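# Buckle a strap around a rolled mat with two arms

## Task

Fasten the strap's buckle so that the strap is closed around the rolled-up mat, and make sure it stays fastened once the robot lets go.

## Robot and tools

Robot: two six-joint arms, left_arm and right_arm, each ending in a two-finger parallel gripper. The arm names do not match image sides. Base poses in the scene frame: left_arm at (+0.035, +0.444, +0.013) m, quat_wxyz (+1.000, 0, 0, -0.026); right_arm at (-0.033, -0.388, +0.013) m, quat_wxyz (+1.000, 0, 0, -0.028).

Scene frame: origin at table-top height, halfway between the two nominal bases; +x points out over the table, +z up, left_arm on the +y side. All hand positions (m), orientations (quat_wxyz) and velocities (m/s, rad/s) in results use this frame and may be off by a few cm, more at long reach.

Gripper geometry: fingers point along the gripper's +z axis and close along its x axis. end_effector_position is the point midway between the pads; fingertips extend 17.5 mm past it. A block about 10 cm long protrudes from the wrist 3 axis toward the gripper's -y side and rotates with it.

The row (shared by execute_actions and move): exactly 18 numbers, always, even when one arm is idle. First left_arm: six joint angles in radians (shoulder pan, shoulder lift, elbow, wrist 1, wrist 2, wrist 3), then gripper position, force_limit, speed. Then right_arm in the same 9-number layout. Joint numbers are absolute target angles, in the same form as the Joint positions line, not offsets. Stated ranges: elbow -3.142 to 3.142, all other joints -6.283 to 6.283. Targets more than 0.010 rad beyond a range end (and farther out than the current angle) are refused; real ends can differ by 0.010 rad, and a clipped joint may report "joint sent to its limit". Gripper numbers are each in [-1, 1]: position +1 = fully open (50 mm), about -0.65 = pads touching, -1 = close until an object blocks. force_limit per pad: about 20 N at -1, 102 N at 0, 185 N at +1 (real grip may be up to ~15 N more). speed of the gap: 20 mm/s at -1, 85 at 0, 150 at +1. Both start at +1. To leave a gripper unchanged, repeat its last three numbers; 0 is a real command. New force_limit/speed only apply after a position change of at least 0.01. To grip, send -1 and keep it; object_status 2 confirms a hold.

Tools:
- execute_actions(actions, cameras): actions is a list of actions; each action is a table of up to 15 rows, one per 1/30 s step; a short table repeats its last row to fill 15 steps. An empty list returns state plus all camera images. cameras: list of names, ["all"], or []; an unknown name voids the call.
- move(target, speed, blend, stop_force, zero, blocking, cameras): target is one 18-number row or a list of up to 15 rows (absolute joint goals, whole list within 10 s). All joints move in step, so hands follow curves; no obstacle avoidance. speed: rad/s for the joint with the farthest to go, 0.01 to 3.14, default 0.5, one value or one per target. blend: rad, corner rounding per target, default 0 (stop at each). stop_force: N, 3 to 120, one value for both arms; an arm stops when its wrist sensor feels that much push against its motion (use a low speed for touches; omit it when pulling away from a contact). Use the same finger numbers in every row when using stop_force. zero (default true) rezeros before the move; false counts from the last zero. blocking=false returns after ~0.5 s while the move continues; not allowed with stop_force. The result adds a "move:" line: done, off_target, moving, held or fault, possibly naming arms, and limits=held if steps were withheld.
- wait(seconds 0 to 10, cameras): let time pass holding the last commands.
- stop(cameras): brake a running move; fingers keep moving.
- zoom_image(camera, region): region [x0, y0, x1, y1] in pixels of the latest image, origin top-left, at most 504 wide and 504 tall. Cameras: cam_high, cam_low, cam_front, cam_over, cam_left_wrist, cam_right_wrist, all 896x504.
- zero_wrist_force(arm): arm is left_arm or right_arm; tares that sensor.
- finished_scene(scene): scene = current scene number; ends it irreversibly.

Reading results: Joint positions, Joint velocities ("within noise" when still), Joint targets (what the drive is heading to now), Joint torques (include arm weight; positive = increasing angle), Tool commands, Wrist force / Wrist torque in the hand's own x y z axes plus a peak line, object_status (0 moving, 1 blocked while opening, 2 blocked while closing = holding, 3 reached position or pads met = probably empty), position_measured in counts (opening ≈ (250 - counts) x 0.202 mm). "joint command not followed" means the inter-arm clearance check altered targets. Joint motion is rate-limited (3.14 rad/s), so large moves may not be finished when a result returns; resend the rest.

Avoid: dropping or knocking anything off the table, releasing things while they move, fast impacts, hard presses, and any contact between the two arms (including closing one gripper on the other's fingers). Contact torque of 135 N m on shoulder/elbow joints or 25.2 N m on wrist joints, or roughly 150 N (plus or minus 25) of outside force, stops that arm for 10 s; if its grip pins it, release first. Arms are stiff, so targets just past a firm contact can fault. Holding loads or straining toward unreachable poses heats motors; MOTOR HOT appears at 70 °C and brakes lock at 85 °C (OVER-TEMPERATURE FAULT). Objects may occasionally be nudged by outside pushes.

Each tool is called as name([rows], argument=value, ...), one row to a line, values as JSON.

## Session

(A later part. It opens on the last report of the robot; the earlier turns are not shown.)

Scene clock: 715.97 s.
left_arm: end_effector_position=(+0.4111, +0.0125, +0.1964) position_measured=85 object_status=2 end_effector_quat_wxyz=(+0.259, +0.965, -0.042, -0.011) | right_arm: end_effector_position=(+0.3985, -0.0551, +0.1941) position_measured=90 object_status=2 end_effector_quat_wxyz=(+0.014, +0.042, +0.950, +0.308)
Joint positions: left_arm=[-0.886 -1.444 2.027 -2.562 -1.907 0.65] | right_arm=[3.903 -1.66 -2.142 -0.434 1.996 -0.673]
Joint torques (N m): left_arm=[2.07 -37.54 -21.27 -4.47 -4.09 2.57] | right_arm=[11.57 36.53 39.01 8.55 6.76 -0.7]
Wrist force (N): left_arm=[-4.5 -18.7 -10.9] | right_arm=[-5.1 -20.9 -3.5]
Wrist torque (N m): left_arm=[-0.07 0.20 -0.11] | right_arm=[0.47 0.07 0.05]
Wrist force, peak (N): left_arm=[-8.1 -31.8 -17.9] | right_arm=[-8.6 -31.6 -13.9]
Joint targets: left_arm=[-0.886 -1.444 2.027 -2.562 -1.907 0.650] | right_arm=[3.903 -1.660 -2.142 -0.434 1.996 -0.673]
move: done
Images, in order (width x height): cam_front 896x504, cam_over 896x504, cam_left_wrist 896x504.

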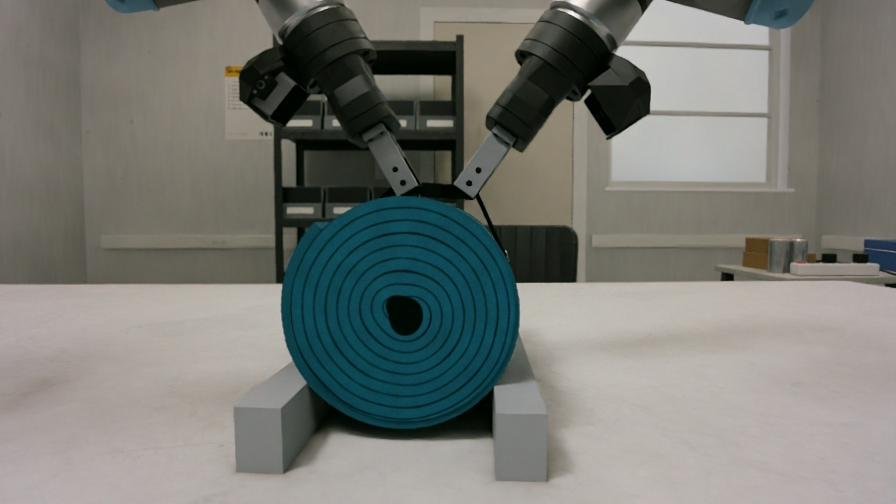

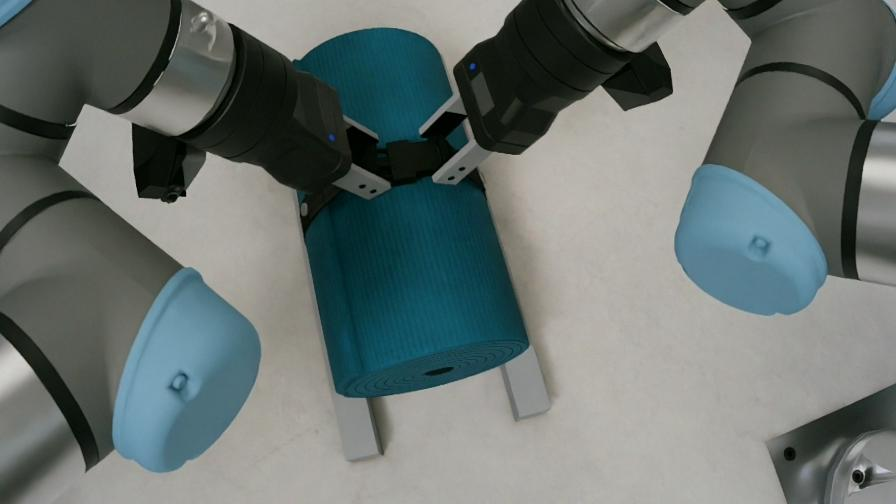

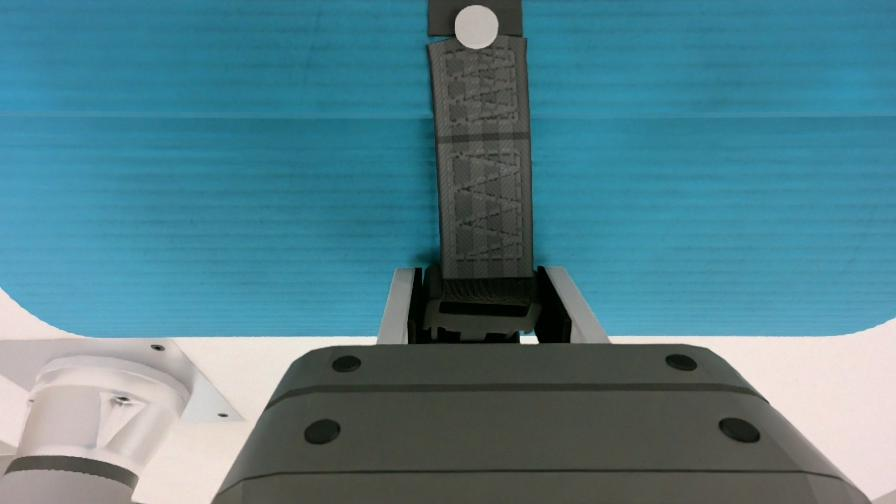

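move(target=[-0.8993,-1.4293,2.0142,-2.5693,-1.9014,0.6369,-1,0,-1,3.9032,-1.6597,-2.1421,-0.4336,1.9957,-0.673,-1,0,-1], speed=0.04, stop_force=60, cameras=["cam_left_wrist","cam_front","cam_over"])

zoom_image(camera="cam_front", region=[330, 160, 480, 220])

zoom_image(camera="cam_over", region=[330, 110, 490, 230])

Scene clock: 721.43 s.
left_arm: end_effector_position=(+0.4104, +0.0058, +0.1951) position_measured=85 object_status=2 end_effector_quat_wxyz=(+0.258, +0.965, -0.042, -0.012) | right_arm: end_effector_position=(+0.3994, -0.0558, +0.1936) position_measured=90 object_status=2 end_effector_quat_wxyz=(+0.015, +0.042, +0.951, +0.307)
Joint positions: left_arm=[-0.895 -1.434 2.018 -2.566 -1.903 0.641] | right_arm=[3.903 -1.66 -2.142 -0.434 1.991 -0.673]
Joint torques (N m): left_arm=[-16.38 -38.28 -36.64 -15.12 -9.42 1.78] | right_arm=[35.33 36.22 52.59 12.94 11.73 -0.6]
Wrist force (N): left_arm=[-7.5 -62.3 -34.1] | right_arm=[-8.1 -55.5 -31.7]
Wrist torque (N m): left_arm=[0.04 -0.14 0.63] | right_arm=[1.23 0.43 -0.35]
Wrist force, peak (N): left_arm=[-9.3 -75.4 -43.5] | right_arm=[-9.9 -69.8 -40.3]
Joint targets: left_arm=[-0.895 -1.434 2.018 -2.566 -1.903 0.641] | right_arm=[3.903 -1.660 -2.142 -0.434 1.996 -0.673]
move: contact (left_arm)
Images, in order (width x height): cam_front 896x504, cam_over 896x504, cam_left_wrist 896x504.

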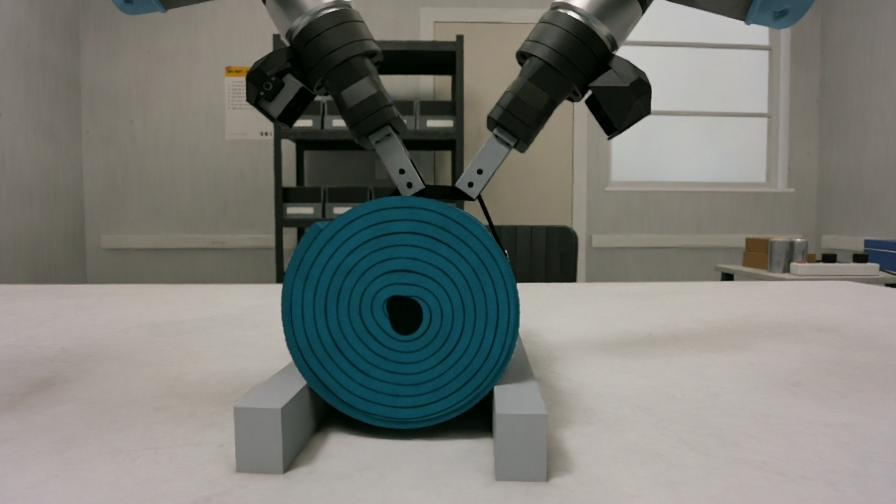

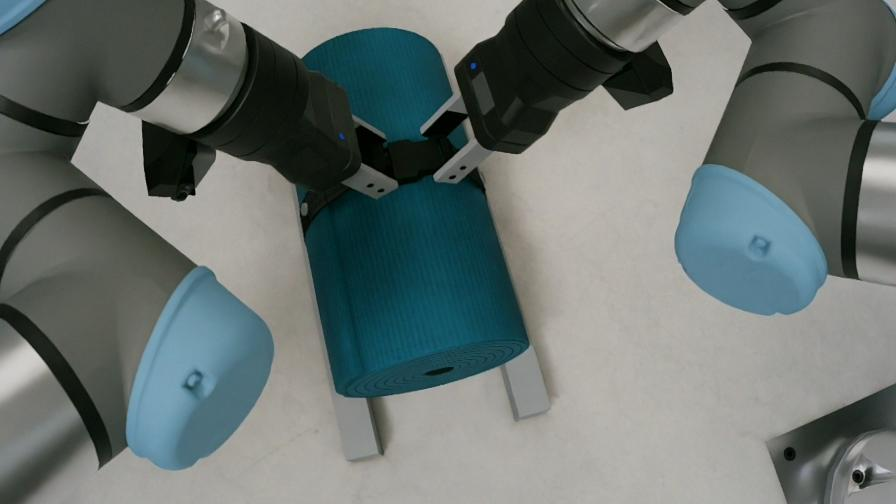

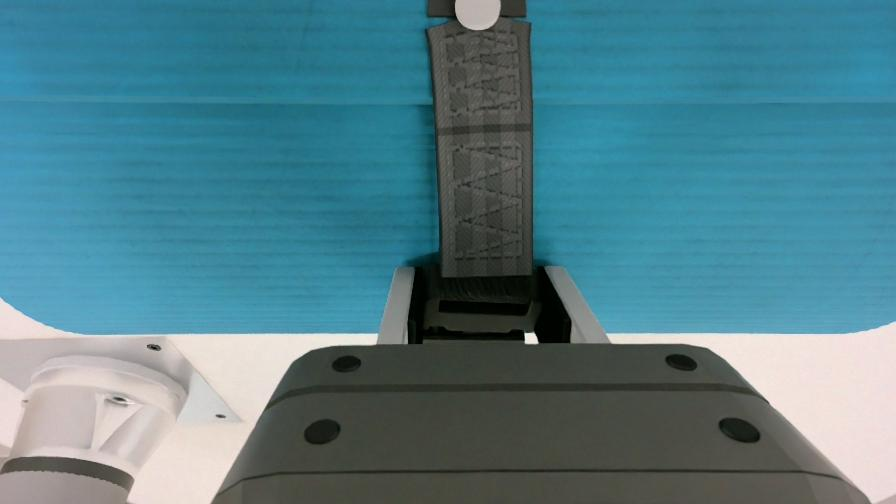

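Scaled by 3.360.

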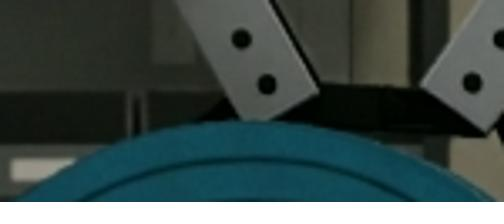

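Scaled by 3.150.

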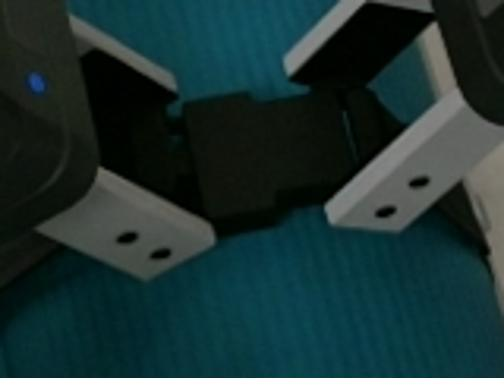

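move([
  [-0.8927,-1.4366,2.0202,-2.5651,-1.904,0.6432,-1,0,-1,3.9032,-1.6597,-2.1421,-0.4336,1.9957,-0.673,-1,0,-1],
  [-0.8927,-1.4366,2.0202,-2.5651,-1.904,0.6432,0.7,0,-0.5,3.9032,-1.6597,-2.1421,-0.4336,1.9957,-0.673,-1,0,-1],
  [-0.8823,-1.4475,2.0292,-2.5608,-1.9082,0.653,0.7,0,-0.5,3.9032,-1.6597,-2.1421,-0.4336,1.9957,-0.673,-1,0,-1],
], speed=0.05, cameras=["cam_left_wrist","cam_front","cam_over"])

zoom_image(camera="cam_over", region=[330, 110, 490, 230])

zoom_image(camera="cam_left_wrist", region=[340, 200, 620, 350])

Scene clock: 737.57 s.
left_arm: end_effector_position=(+0.4115, +0.0148, +0.1967) position_measured=48 object_status=3 end_effector_quat_wxyz=(+0.259, +0.965, -0.042, -0.011) | right_arm: end_effector_position=(+0.3985, -0.0551, +0.1941) position_measured=90 object_status=2 end_effector_quat_wxyz=(+0.013, +0.042, +0.950, +0.308)
Joint positions: left_arm=[-0.882 -1.448 2.029 -2.561 -1.908 0.653] | right_arm=[3.903 -1.66 -2.142 -0.434 1.996 -0.673]
Joint torques (N m): left_arm=[-3.09 -28.09 -24.61 -1.98 -1.67 0.79] | right_arm=[-8.04 32.21 14.9 5.07 -0.84 -0.59]
Wrist force (N): left_arm=[-1.7 -0.2 0.5] | right_arm=[-0.7 -4.2 8.1]
Wrist torque (N m): left_arm=[0.01 0.31 -0.19] | right_arm=[-0.07 0.08 -0.22]
Wrist force, peak (N): left_arm=[-7.9 -62.4 -34.3] | right_arm=[-8.3 -55.6 -31.7]
Joint targets: left_arm=[-0.882 -1.448 2.029 -2.561 -1.908 0.653] | right_arm=[3.903 -1.660 -2.142 -0.434 1.996 -0.673]
move: done
Images, in order (width x height): cam_front 896x504, cam_over 896x504, cam_left_wrist 896x504.

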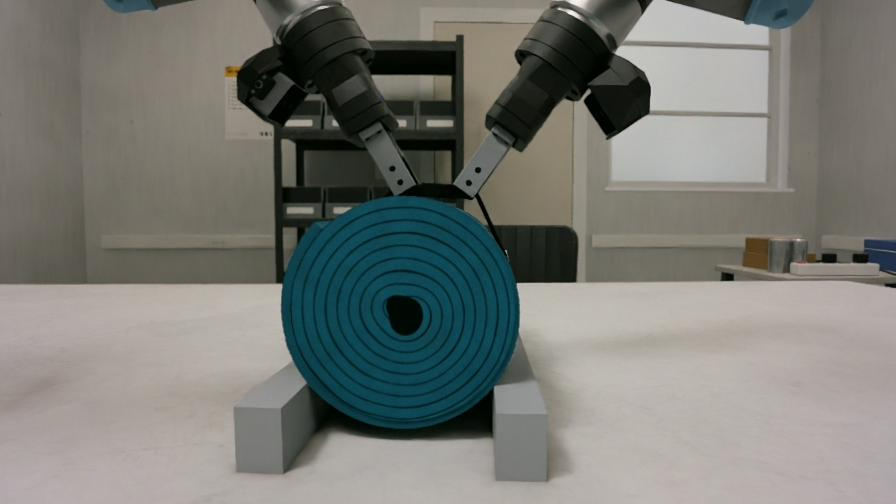

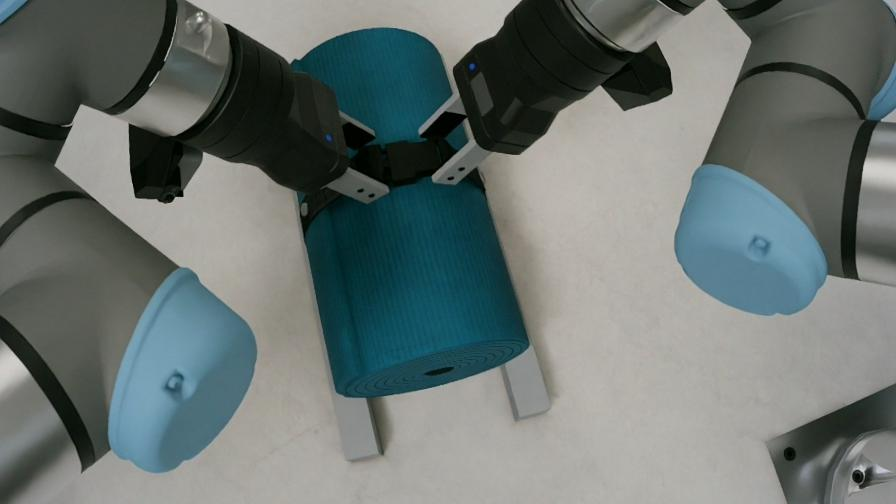

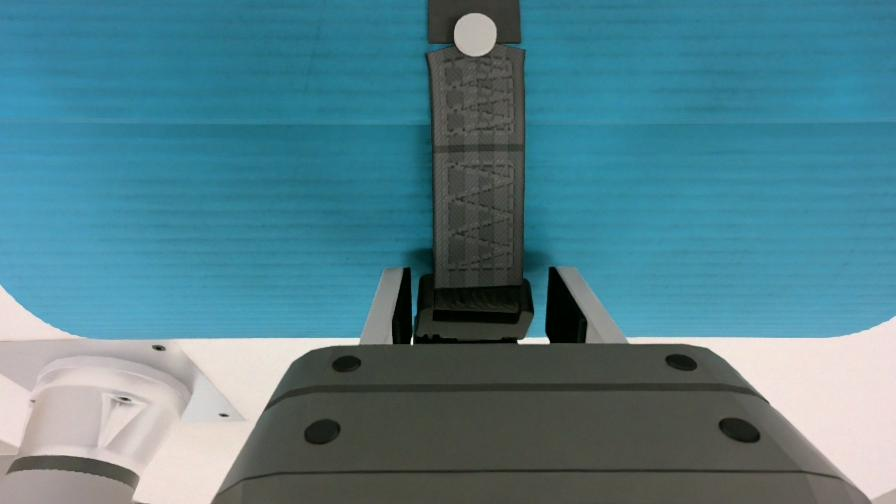

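Scaled by 3.150.

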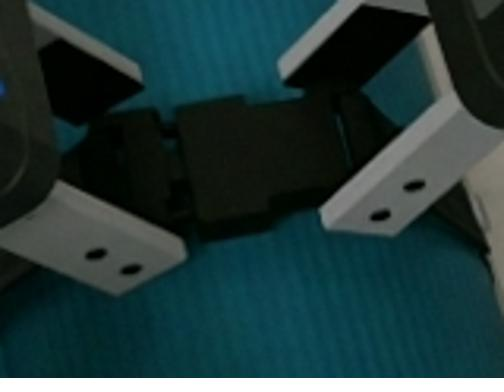

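Scaled by 1.800.

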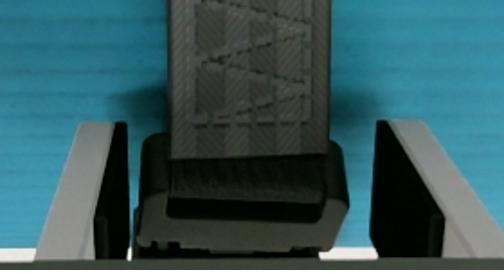

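move(target=[-0.8823,-1.4475,2.0292,-2.5608,-1.9082,0.653,-1,0.1,-1,3.9032,-1.6597,-2.1421,-0.4336,1.9957,-0.673,-1,0,-1], speed=0.05)

move(target=[-0.895,-1.434,2.018,-2.566,-1.903,0.641,-1,0.1,-1,3.9032,-1.6597,-2.1421,-0.4336,1.9957,-0.673,-1,0,-1], speed=0.03, stop_force=80, cameras=["cam_left_wrist","cam_front","cam_over"])

zoom_image(camera="cam_over", region=[330, 110, 490, 230])

zoom_image(camera="cam_front", region=[330, 160, 480, 220])

Scene clock: 747.67 s.
left_arm: end_effector_position=(+0.4114, +0.0147, +0.1967) position_measured=88 object_status=2 end_effector_quat_wxyz=(+0.259, +0.965, -0.042, -0.011) | right_arm: end_effector_position=(+0.3986, -0.0552, +0.1940) position_measured=90 object_status=2 end_effector_quat_wxyz=(+0.014, +0.042, +0.950, +0.308)
Joint positions: left_arm=[-0.882 -1.447 2.029 -2.561 -1.908 0.653] | right_arm=[3.903 -1.66 -2.142 -0.434 1.995 -0.673]
Joint torques (N m): left_arm=[2.49 -21.91 -28.32 -5.56 2.17 -2.55] | right_arm=[11.52 21.45 20.18 3.96 8.78 -0.54]
Wrist force (N): left_arm=[-22.9 -6.8 -3.8] | right_arm=[-20.8 -11.7 4.4]
Wrist torque (N m): left_arm=[-0.05 -0.12 0.43] | right_arm=[-0.17 -0.39 0.16]
Wrist force, peak (N): left_arm=[-23.2 -6.9 -3.8] | right_arm=[-20.6 -12.0 4.5]
Joint targets: left_arm=[-0.882 -1.448 2.029 -2.561 -1.908 0.653] | right_arm=[3.903 -1.660 -2.142 -0.434 1.996 -0.673]
move: done

Scene clock: 749.10 s.
left_arm: end_effector_position=(+0.4103, +0.0061, +0.1951) position_measured=88 object_status=2 end_effector_quat_wxyz=(+0.258, +0.965, -0.042, -0.012) | right_arm: end_effector_position=(+0.3994, -0.0559, +0.1935) position_measured=90 object_status=2 end_effector_quat_wxyz=(+0.015, +0.043, +0.951, +0.307)
Joint positions: left_arm=[-0.895 -1.434 2.018 -2.565 -1.903 0.641] | right_arm=[3.903 -1.66 -2.142 -0.434 1.991 -0.673]
Joint torques (N m): left_arm=[-32.69 -38.5 -40.35 -15.16 -11.5 2.37] | right_arm=[42.45 22.21 55.55 15.13 11.75 -0.5]
Wrist force (N): left_arm=[-11.6 -73.4 -40.9] | right_arm=[-10.4 -68.7 -39.1]
Wrist torque (N m): left_arm=[0.30 0.31 0.08] | right_arm=[0.91 -0.32 0.31]
Wrist force, peak (N): left_arm=[-11.9 -73.4 -41.0] | right_arm=[-10.4 -68.7 -39.3]
Joint targets: left_arm=[-0.895 -1.434 2.018 -2.566 -1.903 0.641] | right_arm=[3.903 -1.660 -2.142 -0.434 1.996 -0.673]
move: done
Images, in order (width x height): cam_front 896x504, cam_over 896x504, cam_left_wrist 896x504.

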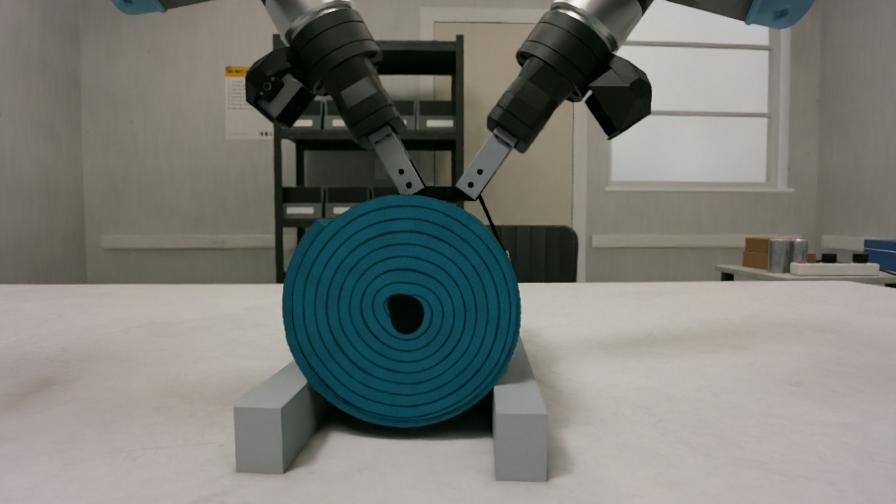

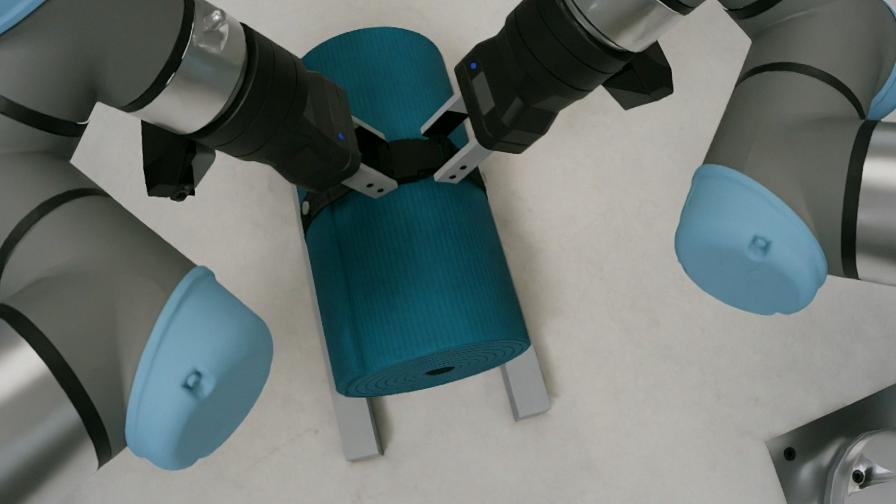

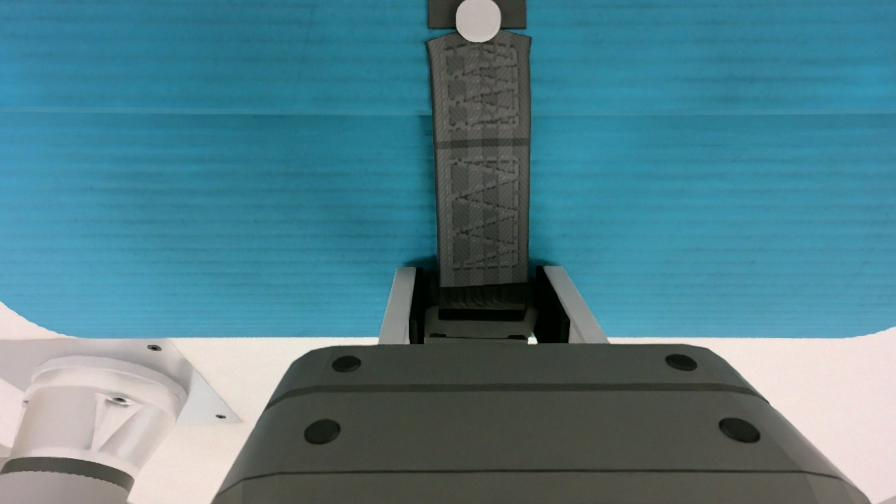

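Scaled by 3.150.

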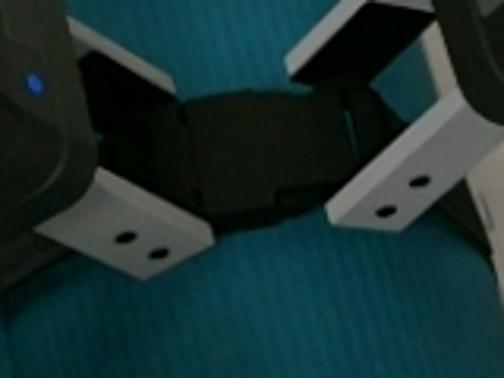

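Scaled by 3.360.

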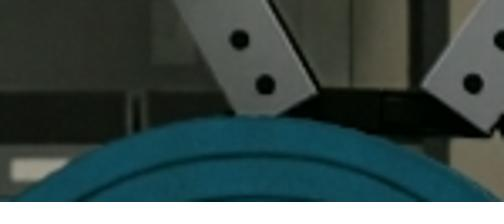

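move([
  [-0.8917,-1.4374,2.0208,-2.5647,-1.9044,0.6443,-1,0.1,-1,3.9032,-1.6597,-2.1421,-0.4336,1.9957,-0.673,-1,0,-1],
  [-0.8917,-1.4374,2.0208,-2.5647,-1.9044,0.6443,1,0,-0.5,3.9032,-1.6597,-2.1421,-0.4336,1.9957,-0.673,-1,0,-1],
], speed=0.03, cameras=["cam_left_wrist","cam_front","cam_over"])

zoom_image(camera="cam_over", region=[330, 110, 490, 230])

zoom_image(camera="cam_left_wrist", region=[340, 200, 620, 350])

Scene clock: 754.93 s.
left_arm: end_effector_position=(+0.4108, +0.0081, +0.1957) position_measured=3 object_status=3 end_effector_quat_wxyz=(+0.258, +0.965, -0.042, -0.011) | right_arm: end_effector_position=(+0.3985, -0.0550, +0.1941) position_measured=90 object_status=2 end_effector_quat_wxyz=(+0.013, +0.042, +0.950, +0.308)
Joint positions: left_arm=[-0.892 -1.437 2.021 -2.565 -1.904 0.644] | right_arm=[3.903 -1.66 -2.142 -0.434 1.996 -0.673]
Joint torques (N m): left_arm=[9.87 -27.72 -23.29 -1.19 1.17 -1.66] | right_arm=[-9.04 24.74 13.74 3.76 -1.11 -0.41]
Wrist force (N): left_arm=[-1.4 1.3 0.7] | right_arm=[0.6 -4.8 9.1]
Wrist torque (N m): left_arm=[0.25 0.25 -0.19] | right_arm=[-0.34 -0.22 -0.25]
Wrist force, peak (N): left_arm=[-11.6 -73.8 -41.0] | right_arm=[-10.3 -69.2 -39.3]
Joint targets: left_arm=[-0.892 -1.437 2.021 -2.565 -1.904 0.644] | right_arm=[3.903 -1.660 -2.142 -0.434 1.996 -0.673]
move: done
Images, in order (width x height): cam_front 896x504, cam_over 896x504, cam_left_wrist 896x504.

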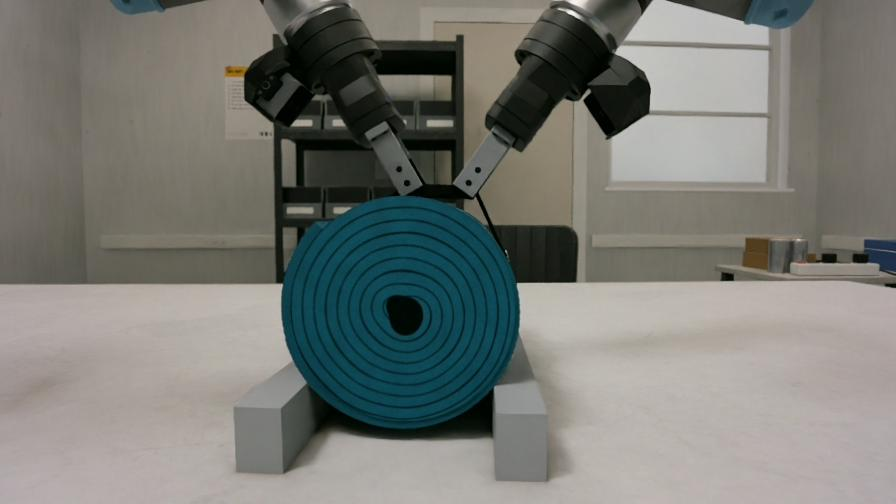

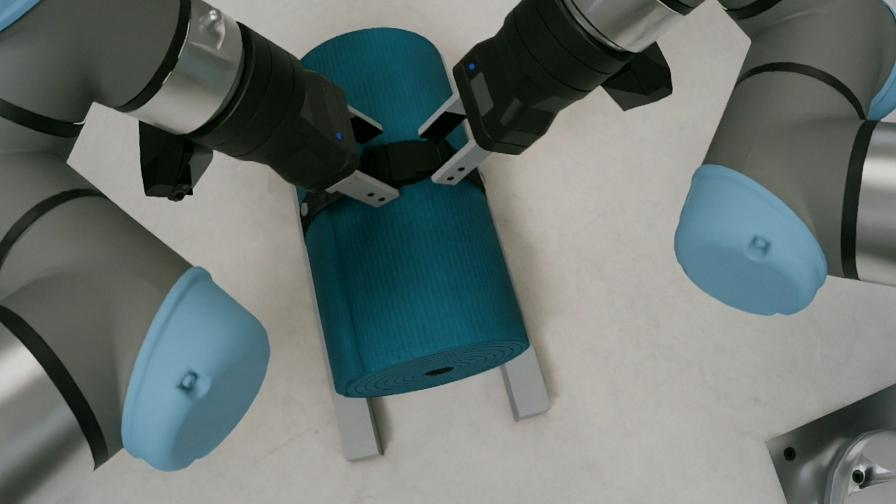

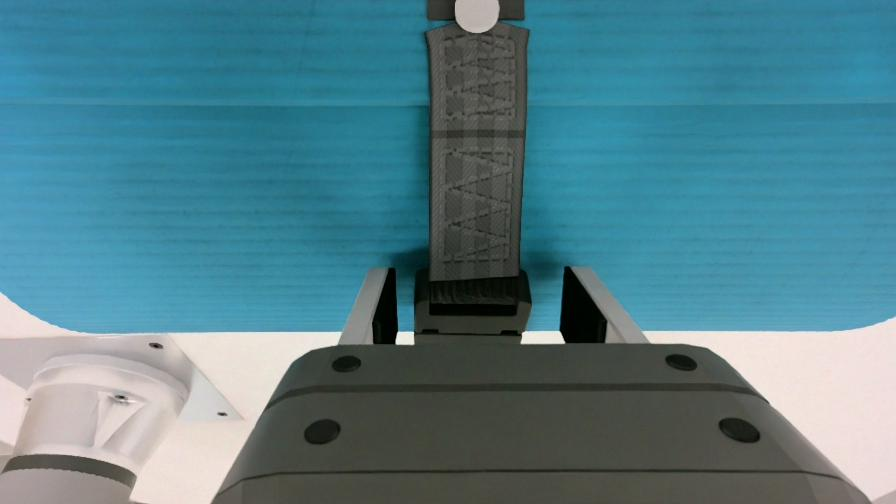

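Scaled by 3.150.

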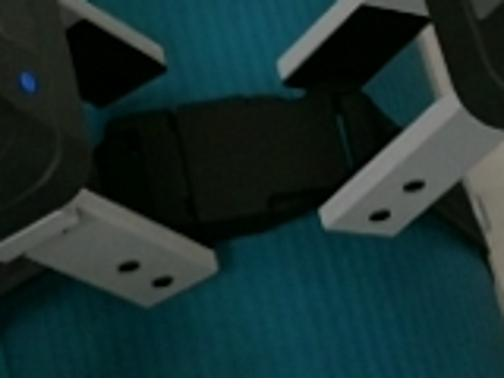

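Scaled by 1.800.

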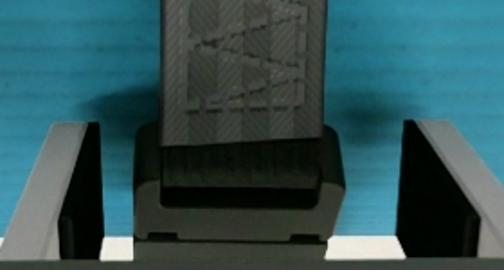

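move(target=[-0.8478,-1.5428,1.9809,-2.4058,-1.9217,0.6867,1,0,-0.5,3.9032,-1.6597,-2.1421,-0.4336,1.9957,-0.673,-1,0,-1], speed=0.15)

move(target=[-0.8478,-1.5428,1.9809,-2.4058,-1.9217,0.6867,1,0,-0.5,3.9032,-1.6706,-2.15,-0.4148,1.9957,-0.673,-1,0,-1], speed=0.05, stop_force=12, cameras=["cam_over","cam_front"])

zoom_image(camera="cam_over", region=[290, 100, 490, 250])

Scene clock: 768.43 s.
left_arm: end_effector_position=(+0.4139, +0.0380, +0.2479) position_measured=3 object_status=3 end_effector_quat_wxyz=(+0.259, +0.965, -0.042, -0.011) | right_arm: end_effector_position=(+0.3985, -0.0551, +0.1941) position_measured=90 object_status=2 end_effector_quat_wxyz=(+0.013, +0.042, +0.950, +0.308)
Joint positions: left_arm=[-0.848 -1.543 1.981 -2.406 -1.922 0.687] | right_arm=[3.903 -1.66 -2.142 -0.434 1.996 -0.673]
Joint torques (N m): left_arm=[-6.82 -19.21 -16.72 -6 0.51 -2.49] | right_arm=[-8.72 27.63 14.24 3.63 -1.4 -0.41]
Wrist force (N): left_arm=[-1.3 1.0 0.5] | right_arm=[0.6 -4.9 9.3]
Wrist torque (N m): left_arm=[0.20 0.24 -0.19] | right_arm=[-0.33 -0.22 -0.25]
Wrist force, peak (N): left_arm=[-1.5 1.3 1.5] | right_arm=[0.9 -5.0 9.5]
Joint targets: left_arm=[-0.848 -1.543 1.981 -2.406 -1.922 0.687] | right_arm=[3.903 -1.660 -2.142 -0.434 1.996 -0.673]
move: done

Scene clock: 769.90 s.
left_arm: end_effector_position=(+0.4138, +0.0380, +0.2478) position_measured=3 object_status=3 end_effector_quat_wxyz=(+0.259, +0.965, -0.042, -0.011) | right_arm: end_effector_position=(+0.3986, -0.0550, +0.1891) position_measured=90 object_status=2 end_effector_quat_wxyz=(+0.014, +0.042, +0.950, +0.309)
Joint positions: left_arm=[-0.848 -1.543 1.981 -2.406 -1.922 0.687] | right_arm=[3.903 -1.668 -2.148 -0.418 1.996 -0.673]
Joint torques (N m): left_arm=[-7.75 -19.57 -16.94 -4.08 1.13 -2.64] | right_arm=[-3.78 33.06 26.4 3.92 -1.36 -0.38]
Wrist force (N): left_arm=[-1.5 1.0 0.6] | right_arm=[0.5 2.4 0.1]
Wrist torque (N m): left_arm=[0.20 0.27 -0.18] | right_arm=[-0.49 -0.25 -0.24]
Wrist force, peak (N): left_arm=[-1.6 1.3 0.6] | right_arm=[0.8 -4.9 9.3]
Joint targets: left_arm=[-0.848 -1.543 1.981 -2.406 -1.922 0.687] | right_arm=[3.903 -1.668 -2.148 -0.418 1.996 -0.673]
move: contact (right_arm)
Images, in order (width x height): cam_front 896x504, cam_over 896x504.

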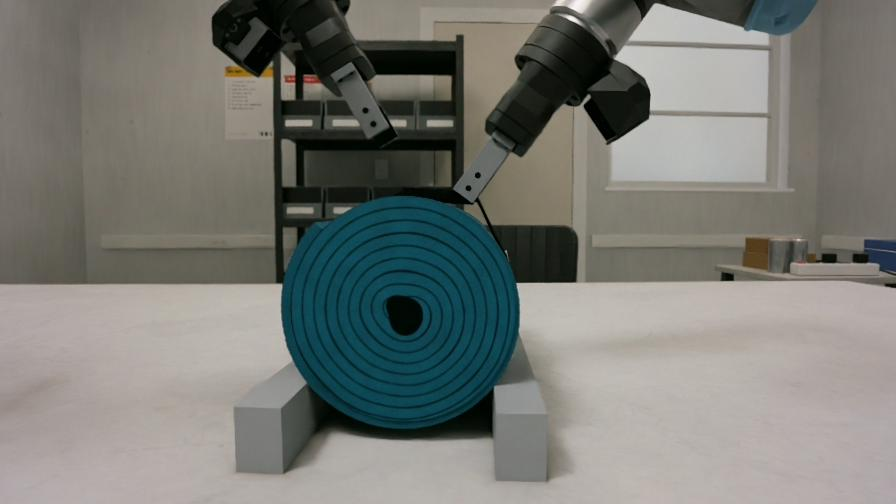

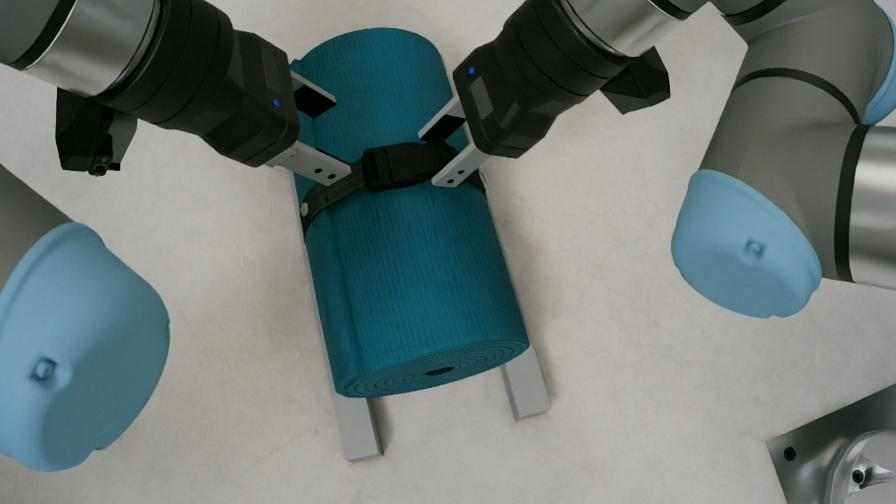

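Scaled by 2.520.

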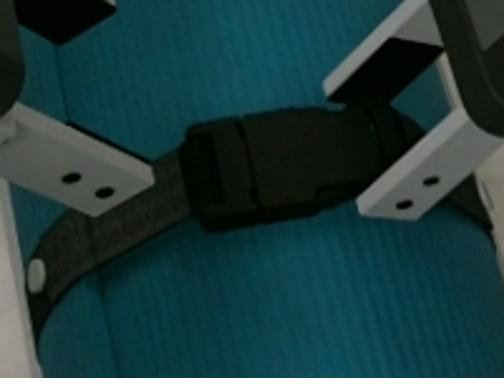

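Buckled. Release the right arm.

move([
  [-0.8478,-1.5428,1.9809,-2.4058,-1.9217,0.6867,1,0,-0.5,3.903,-1.668,-2.148,-0.418,1.9957,-0.673,1,0,-0.5],
  [-0.8478,-1.5428,1.9809,-2.4058,-1.9217,0.6867,1,0,-0.5,3.8331,-1.5232,-2.1021,-0.6397,2.027,-0.7425,1,0,-0.5],
], speed=0.15, cameras=["cam_over","cam_high","cam_right_wrist"])

zoom_image(camera="cam_over", region=[290, 100, 490, 250])

zoom_image(camera="cam_right_wrist", region=[350, 0, 620, 330])

Scene clock: 776.23 s.
left_arm: end_effector_position=(+0.4138, +0.0380, +0.2478) position_measured=3 object_status=3 end_effector_quat_wxyz=(+0.259, +0.965, -0.042, -0.011) | right_arm: end_effector_position=(+0.3947, -0.0962, +0.2510) position_measured=3 object_status=3 end_effector_quat_wxyz=(+0.014, +0.042, +0.950, +0.309)
Joint positions: left_arm=[-0.848 -1.543 1.981 -2.406 -1.922 0.687] | right_arm=[3.833 -1.523 -2.102 -0.64 2.027 -0.743]
Joint torques (N m): left_arm=[-6.94 -18.82 -17.34 -2.11 0.93 -2.53] | right_arm=[6.31 10.76 14.7 5.35 0.52 1.08]
Wrist force (N): left_arm=[-1.6 1.2 0.6] | right_arm=[1.4 -3.2 -0.5]
Wrist torque (N m): left_arm=[0.23 0.29 -0.18] | right_arm=[-0.53 -0.19 -0.15]
Wrist force, peak (N): left_arm=[-1.7 1.2 0.6] | right_arm=[1.7 -3.3 -1.1]
Joint targets: left_arm=[-0.848 -1.543 1.981 -2.406 -1.922 0.687] | right_arm=[3.833 -1.523 -2.102 -0.640 2.027 -0.742]
move: done
Images, in order (width x height): cam_high 896x504, cam_over 896x504, cam_right_wrist 896x504.

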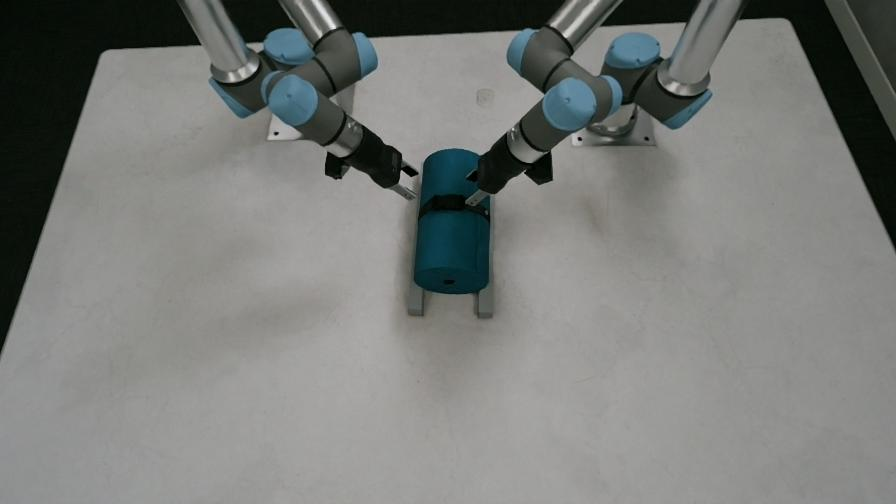

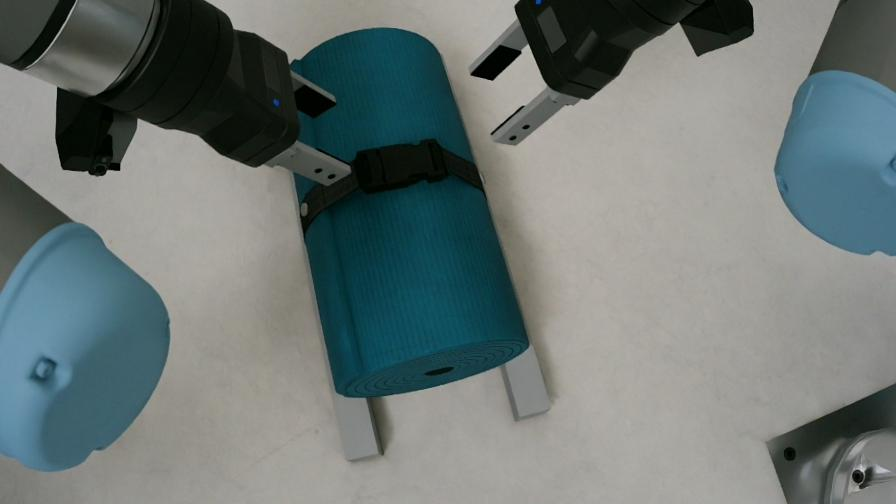

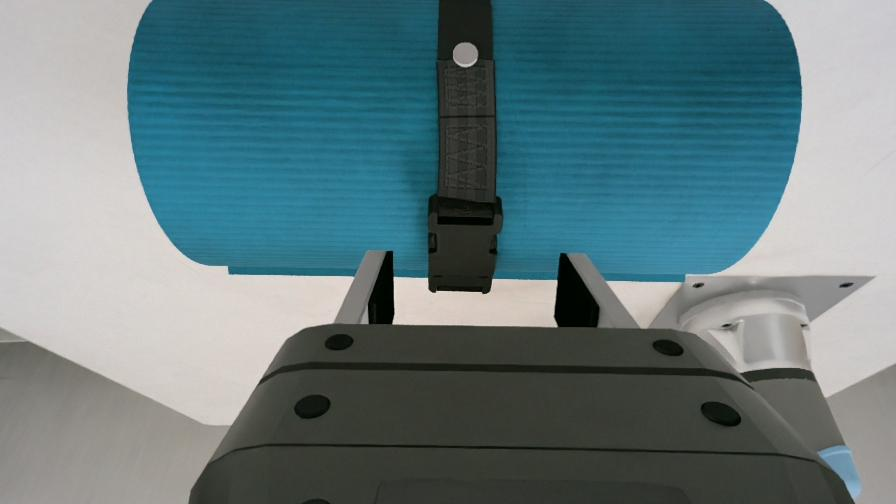

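Scaled by 2.520.

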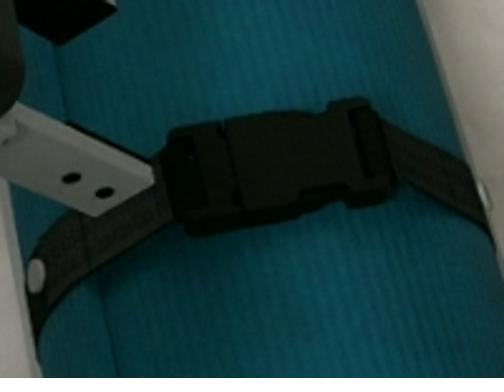

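Scaled by 1.527.

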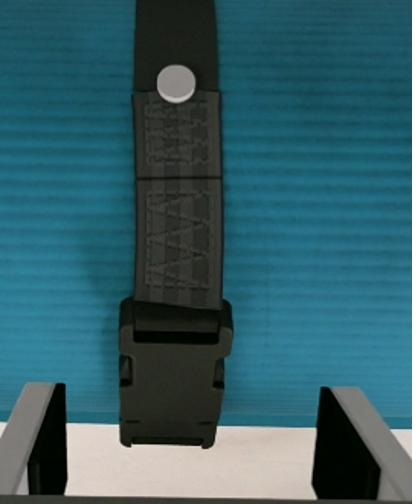

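Buckled, with hooks in the windows.

finished_scene(scene=1)

The scene is finished: the task was done.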